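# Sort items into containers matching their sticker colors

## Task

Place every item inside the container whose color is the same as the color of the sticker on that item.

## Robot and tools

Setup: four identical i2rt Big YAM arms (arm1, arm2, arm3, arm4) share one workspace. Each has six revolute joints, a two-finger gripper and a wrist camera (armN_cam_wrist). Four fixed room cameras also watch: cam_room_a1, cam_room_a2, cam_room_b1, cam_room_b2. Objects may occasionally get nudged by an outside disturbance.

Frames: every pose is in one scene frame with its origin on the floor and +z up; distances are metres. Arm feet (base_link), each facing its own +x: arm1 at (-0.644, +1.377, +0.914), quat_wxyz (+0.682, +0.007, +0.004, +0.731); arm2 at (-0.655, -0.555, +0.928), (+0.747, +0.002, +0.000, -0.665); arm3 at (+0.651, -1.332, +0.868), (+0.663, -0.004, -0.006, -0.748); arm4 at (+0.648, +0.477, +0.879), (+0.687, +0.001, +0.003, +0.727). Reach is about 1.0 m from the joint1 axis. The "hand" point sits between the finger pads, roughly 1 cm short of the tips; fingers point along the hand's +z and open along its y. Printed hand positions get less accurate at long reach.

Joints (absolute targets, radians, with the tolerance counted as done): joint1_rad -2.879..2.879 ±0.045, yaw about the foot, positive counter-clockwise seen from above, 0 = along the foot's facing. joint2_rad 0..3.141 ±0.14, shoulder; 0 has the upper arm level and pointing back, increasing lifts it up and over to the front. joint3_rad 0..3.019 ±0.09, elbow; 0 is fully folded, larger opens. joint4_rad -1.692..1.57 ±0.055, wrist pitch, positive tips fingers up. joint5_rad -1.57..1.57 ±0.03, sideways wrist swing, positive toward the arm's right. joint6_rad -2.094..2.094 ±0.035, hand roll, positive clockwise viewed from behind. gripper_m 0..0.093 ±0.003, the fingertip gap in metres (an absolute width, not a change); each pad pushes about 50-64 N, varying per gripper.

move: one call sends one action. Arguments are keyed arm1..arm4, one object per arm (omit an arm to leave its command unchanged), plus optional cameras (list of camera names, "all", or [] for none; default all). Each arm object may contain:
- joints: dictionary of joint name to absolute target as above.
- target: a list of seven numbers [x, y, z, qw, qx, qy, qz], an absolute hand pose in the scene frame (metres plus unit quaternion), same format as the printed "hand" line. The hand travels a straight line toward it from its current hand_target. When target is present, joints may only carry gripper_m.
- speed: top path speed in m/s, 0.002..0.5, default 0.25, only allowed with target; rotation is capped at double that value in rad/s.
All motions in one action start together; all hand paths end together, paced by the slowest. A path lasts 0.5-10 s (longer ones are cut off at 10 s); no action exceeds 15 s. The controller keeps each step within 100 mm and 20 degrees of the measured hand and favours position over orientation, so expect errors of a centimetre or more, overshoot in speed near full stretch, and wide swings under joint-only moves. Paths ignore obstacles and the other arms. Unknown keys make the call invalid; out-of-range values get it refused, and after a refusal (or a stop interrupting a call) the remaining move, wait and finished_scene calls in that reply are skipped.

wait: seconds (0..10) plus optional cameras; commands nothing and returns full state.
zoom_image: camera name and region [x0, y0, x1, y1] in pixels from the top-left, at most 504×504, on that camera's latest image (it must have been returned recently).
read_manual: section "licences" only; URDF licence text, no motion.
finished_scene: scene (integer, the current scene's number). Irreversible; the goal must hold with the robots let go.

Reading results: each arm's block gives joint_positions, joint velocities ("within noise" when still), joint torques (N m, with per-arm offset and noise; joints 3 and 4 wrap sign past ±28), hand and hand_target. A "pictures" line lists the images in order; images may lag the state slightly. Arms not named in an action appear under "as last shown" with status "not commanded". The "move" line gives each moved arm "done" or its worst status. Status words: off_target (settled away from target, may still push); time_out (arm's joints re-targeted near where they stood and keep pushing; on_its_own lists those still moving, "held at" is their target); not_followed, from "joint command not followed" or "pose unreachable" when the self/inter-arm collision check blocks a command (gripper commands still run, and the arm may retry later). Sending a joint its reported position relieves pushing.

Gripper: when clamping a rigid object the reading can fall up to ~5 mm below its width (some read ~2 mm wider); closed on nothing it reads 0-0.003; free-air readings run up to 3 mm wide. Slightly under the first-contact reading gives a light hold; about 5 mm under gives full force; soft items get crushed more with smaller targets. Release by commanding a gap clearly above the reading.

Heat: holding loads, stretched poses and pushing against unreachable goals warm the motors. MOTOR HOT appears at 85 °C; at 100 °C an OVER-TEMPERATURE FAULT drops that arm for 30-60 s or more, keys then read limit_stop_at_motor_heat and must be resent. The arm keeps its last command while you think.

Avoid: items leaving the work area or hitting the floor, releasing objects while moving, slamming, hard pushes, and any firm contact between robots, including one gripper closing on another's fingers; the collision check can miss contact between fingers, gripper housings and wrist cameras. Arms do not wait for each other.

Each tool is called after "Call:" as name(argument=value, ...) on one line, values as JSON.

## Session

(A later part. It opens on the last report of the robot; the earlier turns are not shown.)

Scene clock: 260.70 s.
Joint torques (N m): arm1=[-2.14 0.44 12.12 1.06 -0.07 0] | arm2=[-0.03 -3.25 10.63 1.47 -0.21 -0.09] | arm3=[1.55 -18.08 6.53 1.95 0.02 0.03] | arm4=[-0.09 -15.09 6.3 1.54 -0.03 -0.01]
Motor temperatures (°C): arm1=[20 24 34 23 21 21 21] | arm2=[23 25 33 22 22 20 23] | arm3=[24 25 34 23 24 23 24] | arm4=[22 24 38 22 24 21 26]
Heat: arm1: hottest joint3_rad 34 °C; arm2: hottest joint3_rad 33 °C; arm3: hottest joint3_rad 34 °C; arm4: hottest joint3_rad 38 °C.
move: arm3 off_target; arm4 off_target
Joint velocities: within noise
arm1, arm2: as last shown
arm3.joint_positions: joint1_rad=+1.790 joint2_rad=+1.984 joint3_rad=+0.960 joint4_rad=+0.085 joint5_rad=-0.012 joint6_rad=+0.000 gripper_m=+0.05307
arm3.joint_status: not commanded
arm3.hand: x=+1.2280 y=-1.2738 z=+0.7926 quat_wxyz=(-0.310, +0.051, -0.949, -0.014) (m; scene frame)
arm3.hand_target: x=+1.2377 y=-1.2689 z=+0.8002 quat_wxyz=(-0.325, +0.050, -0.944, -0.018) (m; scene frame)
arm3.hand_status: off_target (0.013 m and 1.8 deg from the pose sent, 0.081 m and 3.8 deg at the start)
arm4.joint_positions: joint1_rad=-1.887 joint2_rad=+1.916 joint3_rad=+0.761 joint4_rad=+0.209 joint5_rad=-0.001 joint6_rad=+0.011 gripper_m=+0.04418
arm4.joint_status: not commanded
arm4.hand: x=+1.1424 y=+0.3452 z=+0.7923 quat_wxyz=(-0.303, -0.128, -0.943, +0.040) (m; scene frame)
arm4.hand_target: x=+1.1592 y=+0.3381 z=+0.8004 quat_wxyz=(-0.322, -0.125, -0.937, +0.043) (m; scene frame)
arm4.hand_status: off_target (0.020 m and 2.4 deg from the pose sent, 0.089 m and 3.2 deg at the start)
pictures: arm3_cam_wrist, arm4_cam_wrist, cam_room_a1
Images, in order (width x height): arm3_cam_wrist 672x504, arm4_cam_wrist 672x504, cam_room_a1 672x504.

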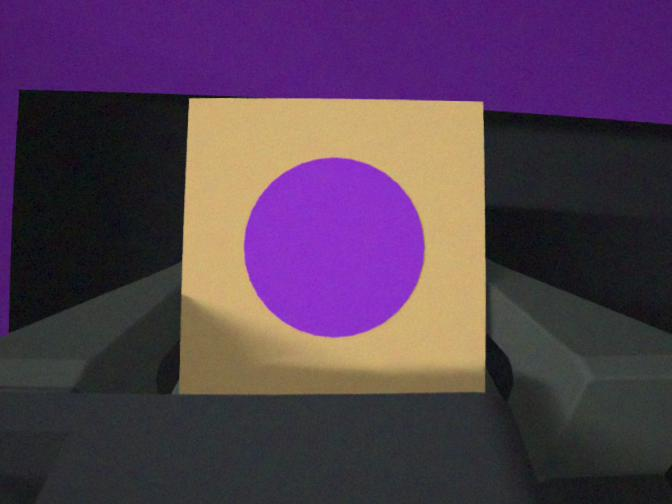

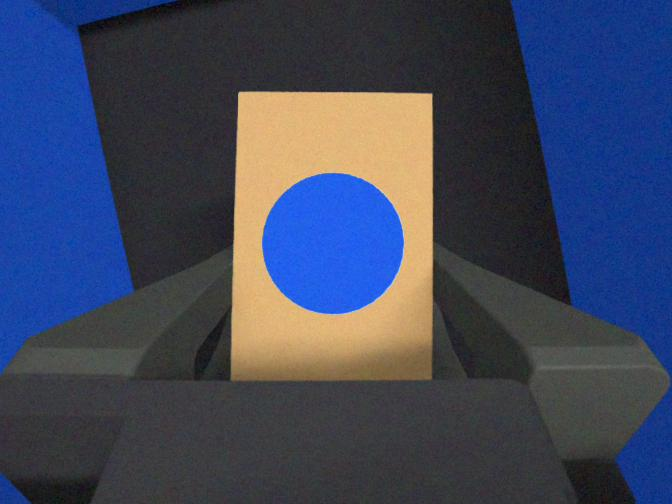

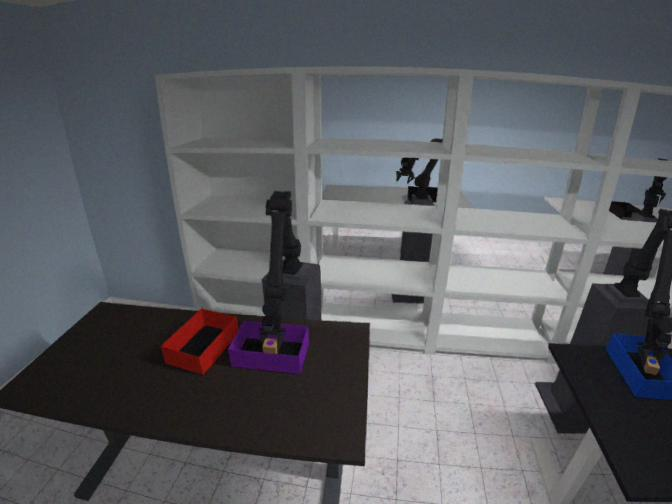

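Call:
move(arm3={"target":[1.234,-1.270,0.762,0.3251,-0.0503,0.9442,0.0173],"speed":0.1}, arm4={"target":[1.160,0.338,0.762,0.3227,0.1251,0.9372,-0.0431],"speed":0.1}, cameras=[])

Call:
move(arm3={"target":[1.232,-1.270,0.742,0.3251,-0.0503,0.9442,0.0173],"speed":0.06}, arm4={"target":[1.158,0.338,0.738,0.3227,0.1251,0.9372,-0.0431],"speed":0.06}, cameras=["arm3_cam_wrist","arm4_cam_wrist","cam_room_a1"])

Scene clock: 267.97 s.
Joint torques (N m): arm1=[-2.43 0.79 12.05 1.09 -0.04 0.08] | arm2=[-0.09 -3.25 10.63 1.47 -0.22 -0.08] | arm3=[1.55 -18.26 5.33 1.99 0.01 0.03] | arm4=[0.21 -14.97 5.38 1.81 -0.01 -0.02]
Motor temperatures (°C): arm1=[20 24 34 23 21 21 21] | arm2=[23 25 33 22 22 20 23] | arm3=[24 25 33 23 24 23 24] | arm4=[22 24 37 22 24 21 26]
Heat: arm1: hottest joint3_rad 34 °C; arm2: hottest joint3_rad 33 °C; arm3: hottest joint3_rad 33 °C; arm4: hottest joint3_rad 37 °C.
move: arm3 done; arm4 off_target
Joint velocities: within noise
arm1, arm2: as last shown
arm3.joint_positions: joint1_rad=+1.790 joint2_rad=+2.072 joint3_rad=+0.960 joint4_rad=+0.180 joint5_rad=-0.012 joint6_rad=+0.000 gripper_m=+0.05307
arm3.joint_status: not commanded
arm3.hand: x=+1.2273 y=-1.2744 z=+0.7576 quat_wxyz=(-0.314, +0.051, -0.948, -0.014) (m; scene frame)
arm3.hand_target: x=+1.2338 y=-1.2699 z=+0.7620 quat_wxyz=(-0.325, +0.050, -0.944, -0.017) (m; scene frame)
arm3.hand_status: done (0.009 m and 1.4 deg from the pose sent, 0.031 m and 1.8 deg at the start)
arm4.joint_positions: joint1_rad=-1.887 joint2_rad=+2.023 joint3_rad=+0.775 joint4_rad=+0.310 joint5_rad=-0.001 joint6_rad=+0.011 gripper_m=+0.04418
arm4.joint_status: not commanded
arm4.hand: x=+1.1450 y=+0.3443 z=+0.7580 quat_wxyz=(-0.307, -0.127, -0.942, +0.040) (m; scene frame)
arm4.hand_target: x=+1.1595 y=+0.3380 z=+0.7624 quat_wxyz=(-0.323, -0.125, -0.937, +0.043) (m; scene frame)
arm4.hand_status: off_target (0.017 m and 2.0 deg from the pose sent, 0.036 m and 2.4 deg at the start)
pictures: none
No camera images: "cameras" was empty.

Scene clock: 268.93 s.
Joint torques (N m): arm1=[-2.55 0.5 12.11 1.17 -0.05 0.07] | arm2=[-0.03 -3.31 10.63 1.47 -0.21 -0.08] | arm3=[1.55 -17.08 5.24 1.83 0.06 0] | arm4=[0.32 -14.68 4.77 1.62 -0.01 -0.02]
Motor temperatures (°C): arm1=[20 24 34 23 21 21 21] | arm2=[23 25 33 22 22 20 23] | arm3=[24 25 33 23 24 23 24] | arm4=[22 24 37 22 24 21 26]
Heat: arm1: hottest joint3_rad 34 °C; arm2: hottest joint3_rad 33 °C; arm3: hottest joint3_rad 33 °C; arm4: hottest joint3_rad 37 °C.
move: arm3 done; arm4 off_target
Joint velocities: within noise
arm1.joint_positions: joint1_rad=-2.241 joint2_rad=+0.726 joint3_rad=+0.618 joint4_rad=-0.735 joint5_rad=-0.008 joint6_rad=-0.001 gripper_m=+0.08996
arm1.joint_status: not commanded
arm1.hand: x=-0.3704 y=+1.1923 z=+1.1171 quat_wxyz=(-0.334, -0.275, -0.896, +0.103) (m; scene frame)
arm1.hand_target: x=-0.3720 y=+1.1910 z=+1.1150 quat_wxyz=(-0.327, -0.279, -0.897, +0.101) (m; scene frame)
arm1.hand_status: not commanded
arm2.joint_positions: joint1_rad=+0.865 joint2_rad=+0.744 joint3_rad=+0.597 joint4_rad=-0.694 joint5_rad=-0.036 joint6_rad=-0.038 gripper_m=+0.08994
arm2.joint_status: not commanded
arm2.hand: x=-0.3771 y=-0.7349 z=+1.1256 quat_wxyz=(-0.345, -0.248, -0.900, +0.092) (m; scene frame)
arm2.hand_target: x=-0.3830 y=-0.7339 z=+1.1150 quat_wxyz=(-0.330, -0.247, -0.907, +0.090) (m; scene frame)
arm2.hand_status: not commanded
arm3.joint_positions: joint1_rad=+1.790 joint2_rad=+2.106 joint3_rad=+0.960 joint4_rad=+0.232 joint5_rad=-0.012 joint6_rad=+0.002 gripper_m=+0.05307
arm3.joint_status: not commanded
arm3.hand: x=+1.2289 y=-1.2744 z=+0.7461 quat_wxyz=(-0.322, +0.050, -0.945, -0.015) (m; scene frame)
arm3.hand_target: x=+1.2318 y=-1.2700 z=+0.7421 quat_wxyz=(-0.325, +0.050, -0.944, -0.017) (m; scene frame)
arm3.hand_status: done (0.007 m and 0.5 deg from the pose sent, 0.017 m and 1.4 deg at the start)
arm4.joint_positions: joint1_rad=-1.887 joint2_rad=+2.082 joint3_rad=+0.786 joint4_rad=+0.375 joint5_rad=-0.001 joint6_rad=+0.011 gripper_m=+0.04418
arm4.joint_status: not commanded
arm4.hand: x=+1.1485 y=+0.3433 z=+0.7412 quat_wxyz=(-0.315, -0.127, -0.940, +0.041) (m; scene frame)
arm4.hand_target: x=+1.1576 y=+0.3380 z=+0.7383 quat_wxyz=(-0.323, -0.125, -0.937, +0.043) (m; scene frame)
arm4.hand_status: off_target (0.011 m and 1.0 deg from the pose sent, 0.025 m and 2.0 deg at the start)
pictures: arm3_cam_wrist, arm4_cam_wrist, cam_room_a1
Images, in order (width x height): arm3_cam_wrist 672x504, arm4_cam_wrist 672x504, cam_room_a1 672x504.

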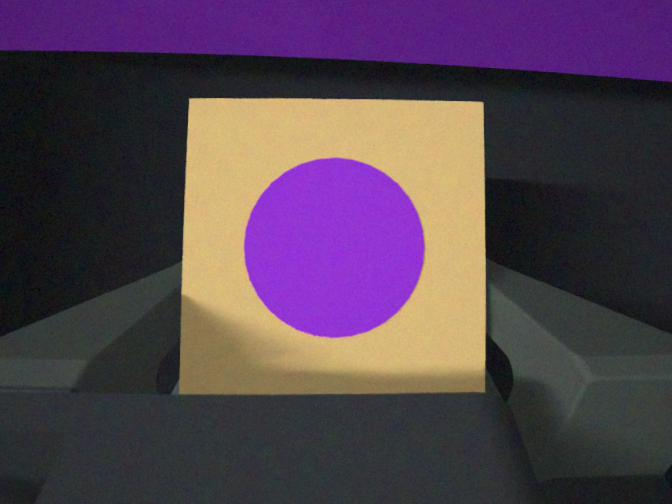

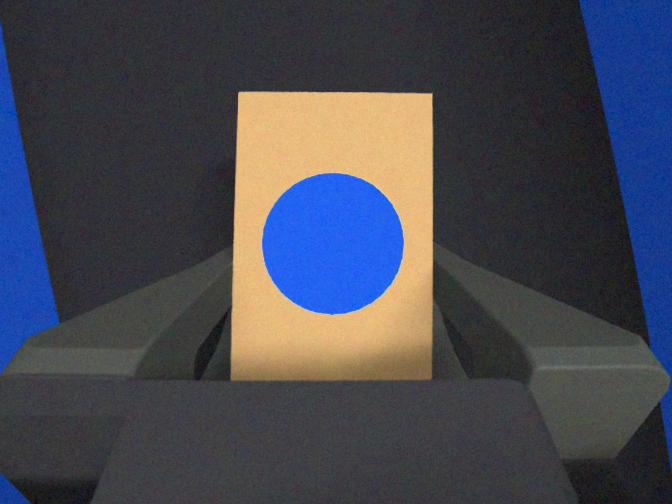

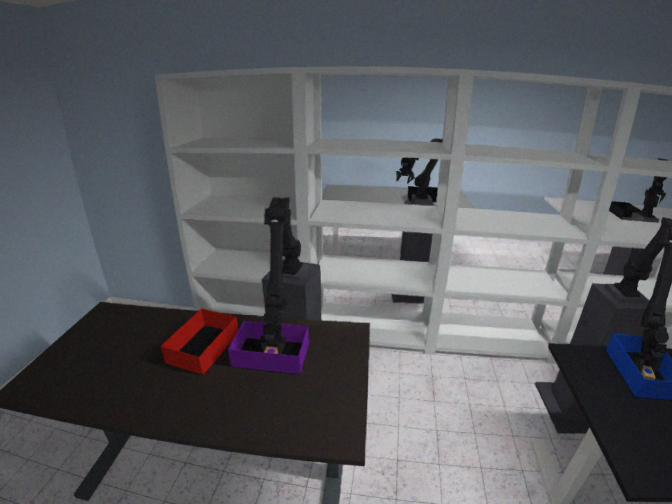

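Call:
move(arm3={"target":[1.230,-1.272,0.734,0.3251,-0.0503,0.9442,0.0173],"speed":0.05}, arm4={"target":[1.156,0.339,0.727,0.3227,0.1251,0.9372,-0.0431],"speed":0.05}, cameras=[])

Scene clock: 273.30 s.
Joint torques (N m): arm1=[-2.78 0.03 12.3 0.96 -0.07 0.04] | arm2=[-0.03 -3.25 10.62 1.5 -0.22 -0.09] | arm3=[1.32 -16.15 4.88 1.7 -0.02 -0.02] | arm4=[0.73 -13.16 4.33 1.43 -0.02 -0.04]
Motor temperatures (°C): arm1=[20 24 34 23 21 21 21] | arm2=[23 25 33 22 22 20 23] | arm3=[24 25 32 23 24 23 24] | arm4=[22 24 37 22 24 21 26]
Heat: arm1: hottest joint3_rad 34 °C; arm2: hottest joint3_rad 33 °C; arm3: hottest joint3_rad 32 °C; arm4: hottest joint3_rad 37 °C.
move: arm3 off_target; arm4 off_target
Joint velocities: within noise
arm1, arm2: as last shown
arm3.joint_positions: joint1_rad=+1.790 joint2_rad=+2.115 joint3_rad=+0.960 joint4_rad=+0.257 joint5_rad=-0.012 joint6_rad=+0.002 gripper_m=+0.05307
arm3.joint_status: not commanded
arm3.hand: x=+1.2316 y=-1.2741 z=+0.7450 quat_wxyz=(-0.330, +0.050, -0.943, -0.016) (m; scene frame)
arm3.hand_target: x=+1.2296 y=-1.2720 z=+0.7341 quat_wxyz=(-0.325, +0.050, -0.944, -0.017) (m; scene frame)
arm3.hand_status: off_target (0.011 m and 0.6 deg from the pose sent, 0.012 m and 0.5 deg at the start)
arm4.joint_positions: joint1_rad=-1.887 joint2_rad=+2.101 joint3_rad=+0.792 joint4_rad=+0.412 joint5_rad=-0.001 joint6_rad=+0.011 gripper_m=+0.04418
arm4.joint_status: not commanded
arm4.hand: x=+1.1539 y=+0.3419 z=+0.7390 quat_wxyz=(-0.326, -0.126, -0.936, +0.043) (m; scene frame)
arm4.hand_target: x=+1.1557 y=+0.3390 z=+0.7274 quat_wxyz=(-0.323, -0.125, -0.937, +0.043) (m; scene frame)
arm4.hand_status: off_target (0.013 m and 0.5 deg from the pose sent, 0.017 m and 1.0 deg at the start)
pictures: none
No camera images: "cameras" was empty.

Both in contact. Release and retreat.

Call:
move(arm3={"target":[1.2316,-1.274,0.743,0.330,-0.050,0.943,0.016],"joints":{"gripper_m":0.08},"speed":0.05}, arm4={"target":[1.1539,0.342,0.737,0.326,0.126,0.936,-0.043],"joints":{"gripper_m":0.075},"speed":0.05}, cameras=["arm3_cam_wrist","arm4_cam_wrist"])

Call:
move(arm3={"target":[1.175,-1.278,0.85,0.330,-0.050,0.943,0.016],"speed":0.12}, arm4={"target":[1.10,0.357,0.85,0.326,0.126,0.936,-0.043],"speed":0.12}, cameras=["arm3_cam_wrist","arm4_cam_wrist"])

Call:
move(arm3={"joints":{"joint2_rad":0.73,"joint3_rad":0.80,"joint4_rad":-0.97}}, arm4={"joints":{"joint2_rad":0.73,"joint3_rad":0.80,"joint4_rad":-0.97}}, cameras=["cam_room_a1","cam_room_a2"])

Scene clock: 282.83 s.
Joint torques (N m): arm1=[-2.08 0.62 11.93 1.11 -0.06 0.02] | arm2=[0.09 -3.31 10.63 1.5 -0.21 -0.08] | arm3=[1.08 -18.14 4.55 1.5 0 -0.04] | arm4=[0.5 -16.67 3.03 1.09 0.13 0.05]
Motor temperatures (°C): arm1=[20 24 34 23 21 21 21] | arm2=[23 25 33 22 22 20 23] | arm3=[24 25 31 23 24 23 24] | arm4=[22 24 36 22 24 21 26]
Heat: arm1: hottest joint3_rad 34 °C; arm2: hottest joint3_rad 33 °C; arm3: hottest joint3_rad 31 °C; arm4: hottest joint3_rad 36 °C.
move: arm3 done; arm4 done
Joint velocities: within noise
arm1, arm2: as last shown
arm3.joint_positions: joint1_rad=+1.790 joint2_rad=+2.116 joint3_rad=+0.960 joint4_rad=+0.257 joint5_rad=-0.012 joint6_rad=+0.002 gripper_m=+0.07996
arm3.joint_status: all done
arm3.hand: x=+1.2313 y=-1.2742 z=+0.7442 quat_wxyz=(-0.329, +0.050, -0.943, -0.016) (m; scene frame)
arm3.hand_target: x=+1.2316 y=-1.2739 z=+0.7430 quat_wxyz=(-0.330, +0.050, -0.943, -0.016) (m; scene frame)
arm3.hand_status: done (0.001 m and 0.1 deg from the pose sent, 0.002 m and 0.0 deg at the start)
arm4.joint_positions: joint1_rad=-1.887 joint2_rad=+2.103 joint3_rad=+0.792 joint4_rad=+0.412 joint5_rad=-0.001 joint6_rad=+0.011 gripper_m=+0.07491
arm4.joint_status: all done
arm4.hand: x=+1.1532 y=+0.3421 z=+0.7377 quat_wxyz=(-0.325, -0.127, -0.936, +0.043) (m; scene frame)
arm4.hand_target: x=+1.1540 y=+0.3419 z=+0.7371 quat_wxyz=(-0.326, -0.126, -0.936, +0.043) (m; scene frame)
arm4.hand_status: done (0.001 m and 0.1 deg from the pose sent, 0.002 m and 0.1 deg at the start)
pictures: arm3_cam_wrist, arm4_cam_wrist
Images, in order (width x height): arm3_cam_wrist 672x504, arm4_cam_wrist 672x504.

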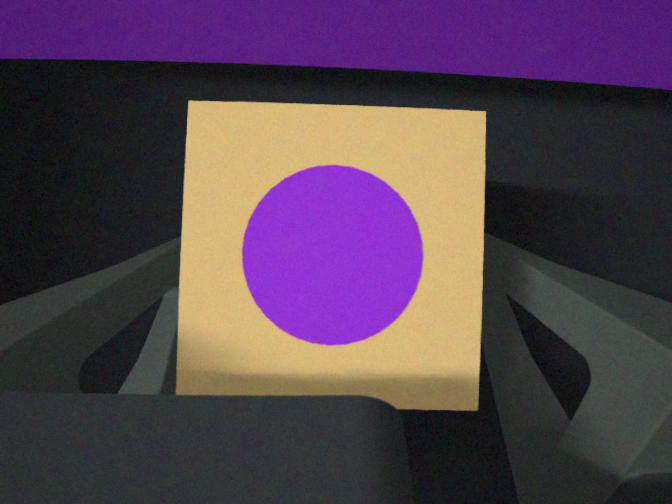

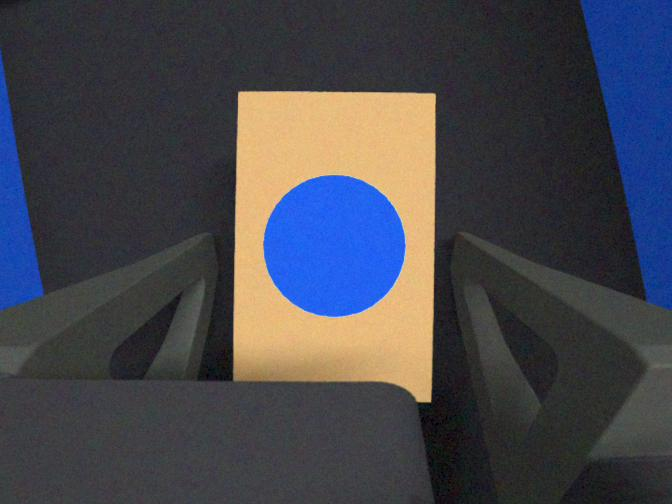

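Scene clock: 284.50 s.
Joint torques (N m): arm1=[-1.96 0.62 12.01 1.07 -0.06 0.02] | arm2=[0.03 -3.25 10.59 1.5 -0.2 -0.08] | arm3=[1.14 -15.38 5.3 0.96 0.01 -0.05] | arm4=[1.03 -12.57 4.75 0.68 0.14 0.06]
Motor temperatures (°C): arm1=[20 24 34 23 21 21 21] | arm2=[23 25 33 22 22 20 23] | arm3=[24 25 31 23 24 23 24] | arm4=[22 24 36 22 24 21 26]
Heat: arm1: hottest joint3_rad 34 °C; arm2: hottest joint3_rad 33 °C; arm3: hottest joint3_rad 31 °C; arm4: hottest joint3_rad 36 °C.
move: arm3 done; arm4 done
Joint velocities: within noise
arm1, arm2: as last shown
arm3.joint_positions: joint1_rad=+1.790 joint2_rad=+1.759 joint3_rad=+0.790 joint4_rad=+0.081 joint5_rad=-0.012 joint6_rad=+0.002 gripper_m=+0.07996
arm3.joint_status: not commanded
arm3.hand: x=+1.1789 y=-1.2779 z=+0.8514 quat_wxyz=(-0.334, +0.050, -0.941, -0.016) (m; scene frame)
arm3.hand_target: x=+1.1750 y=-1.2779 z=+0.8500 quat_wxyz=(-0.330, +0.050, -0.943, -0.016) (m; scene frame)
arm3.hand_status: done (0.004 m and 0.5 deg from the pose sent, 0.120 m and 0.1 deg at the start)
arm4.joint_positions: joint1_rad=-1.887 joint2_rad=+1.685 joint3_rad=+0.613 joint4_rad=+0.182 joint5_rad=-0.001 joint6_rad=+0.011 gripper_m=+0.07492
arm4.joint_status: not commanded
arm4.hand: x=+1.1021 y=+0.3562 z=+0.8502 quat_wxyz=(-0.330, -0.126, -0.935, +0.043) (m; scene frame)
arm4.hand_target: x=+1.1000 y=+0.3569 z=+0.8500 quat_wxyz=(-0.326, -0.126, -0.936, +0.043) (m; scene frame)
arm4.hand_status: done (0.002 m and 0.5 deg from the pose sent, 0.125 m and 0.2 deg at the start)
pictures: arm3_cam_wrist, arm4_cam_wrist
Images, in order (width x height): arm3_cam_wrist 672x504, arm4_cam_wrist 672x504.

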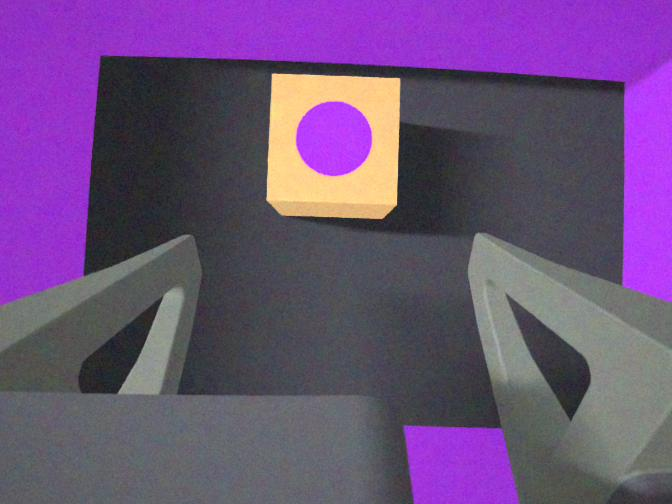

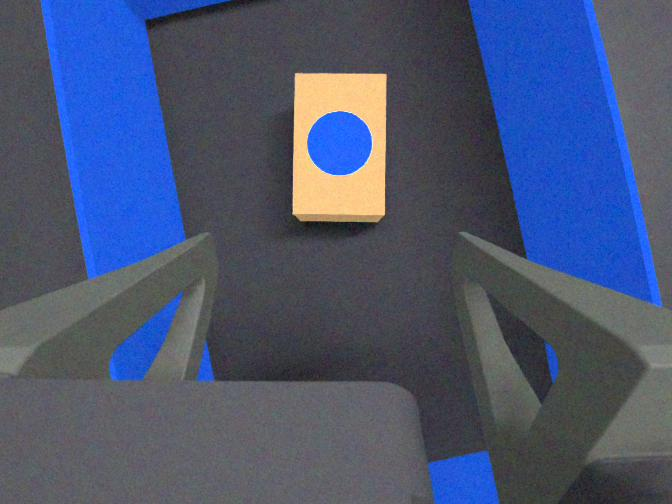

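Scene clock: 286.07 s.
Joint torques (N m): arm1=[-2.49 0.26 12.19 1.03 -0.05 0.07] | arm2=[0.03 -3.25 10.62 1.48 -0.21 -0.08] | arm3=[1.38 -2.14 10.5 0.95 0.01 -0.05] | arm4=[0.5 -2.55 10.3 0.65 0.14 0.03]
Motor temperatures (°C): arm1=[20 24 34 23 21 21 21] | arm2=[23 25 33 22 22 20 23] | arm3=[24 25 31 23 24 23 24] | arm4=[22 24 36 22 24 21 26]
Heat: arm1: hottest joint3_rad 34 °C; arm2: hottest joint3_rad 33 °C; arm3: hottest joint3_rad 31 °C; arm4: hottest joint3_rad 36 °C.
move: arm3 done; arm4 done
Joint velocities: within noise
arm1, arm2: as last shown
arm3.joint_positions: joint1_rad=+1.790 joint2_rad=+0.727 joint3_rad=+0.790 joint4_rad=-0.964 joint5_rad=-0.012 joint6_rad=+0.002 gripper_m=+0.07996
arm3.joint_status: all done
arm3.hand: x=+0.9668 y=-1.2951 z=+1.1316 quat_wxyz=(-0.328, +0.050, -0.943, -0.016) (m; scene frame)
arm3.hand_target: x=+0.9677 y=-1.2947 z=+1.1351 quat_wxyz=(-0.328, +0.050, -0.943, -0.016) (m; scene frame)
arm3.hand_status: not commanded
arm4.joint_positions: joint1_rad=-1.887 joint2_rad=+0.729 joint3_rad=+0.783 joint4_rad=-0.959 joint5_rad=-0.001 joint6_rad=+0.011 gripper_m=+0.07492
arm4.joint_status: all done
arm4.hand: x=+0.9563 y=+0.3963 z=+1.1389 quat_wxyz=(-0.322, -0.127, -0.937, +0.042) (m; scene frame)
arm4.hand_target: x=+0.9571 y=+0.3961 z=+1.1457 quat_wxyz=(-0.325, -0.126, -0.936, +0.043) (m; scene frame)
arm4.hand_status: not commanded
pictures: cam_room_a1, cam_room_a2
Images, in order (width x height): cam_room_a1 672x504, cam_room_a2 672x504.

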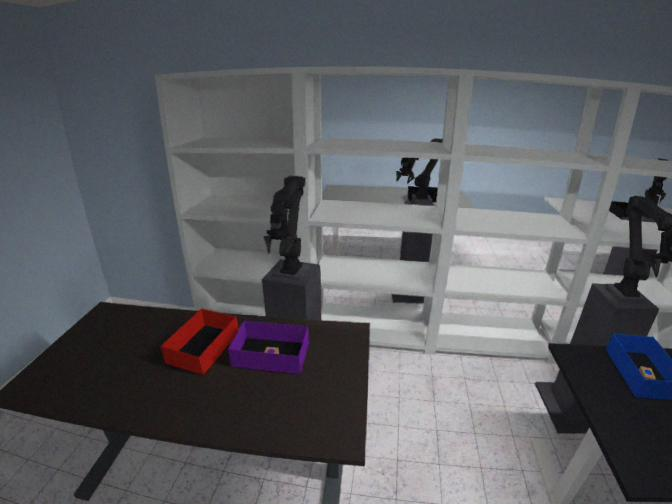

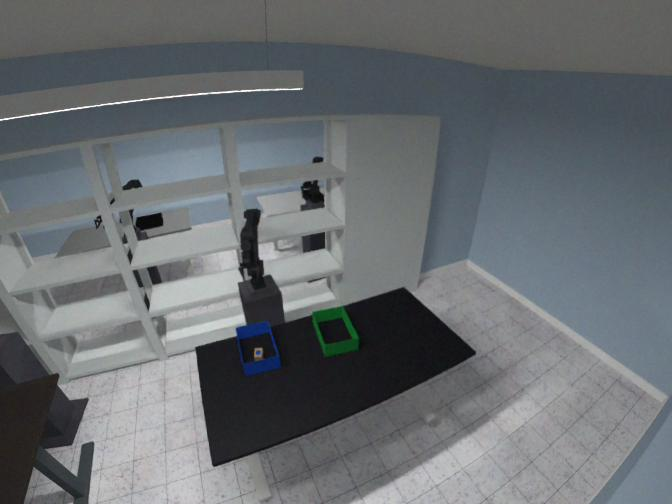

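Call:
finished_scene(scene=2)

The scene is finished: the task was done.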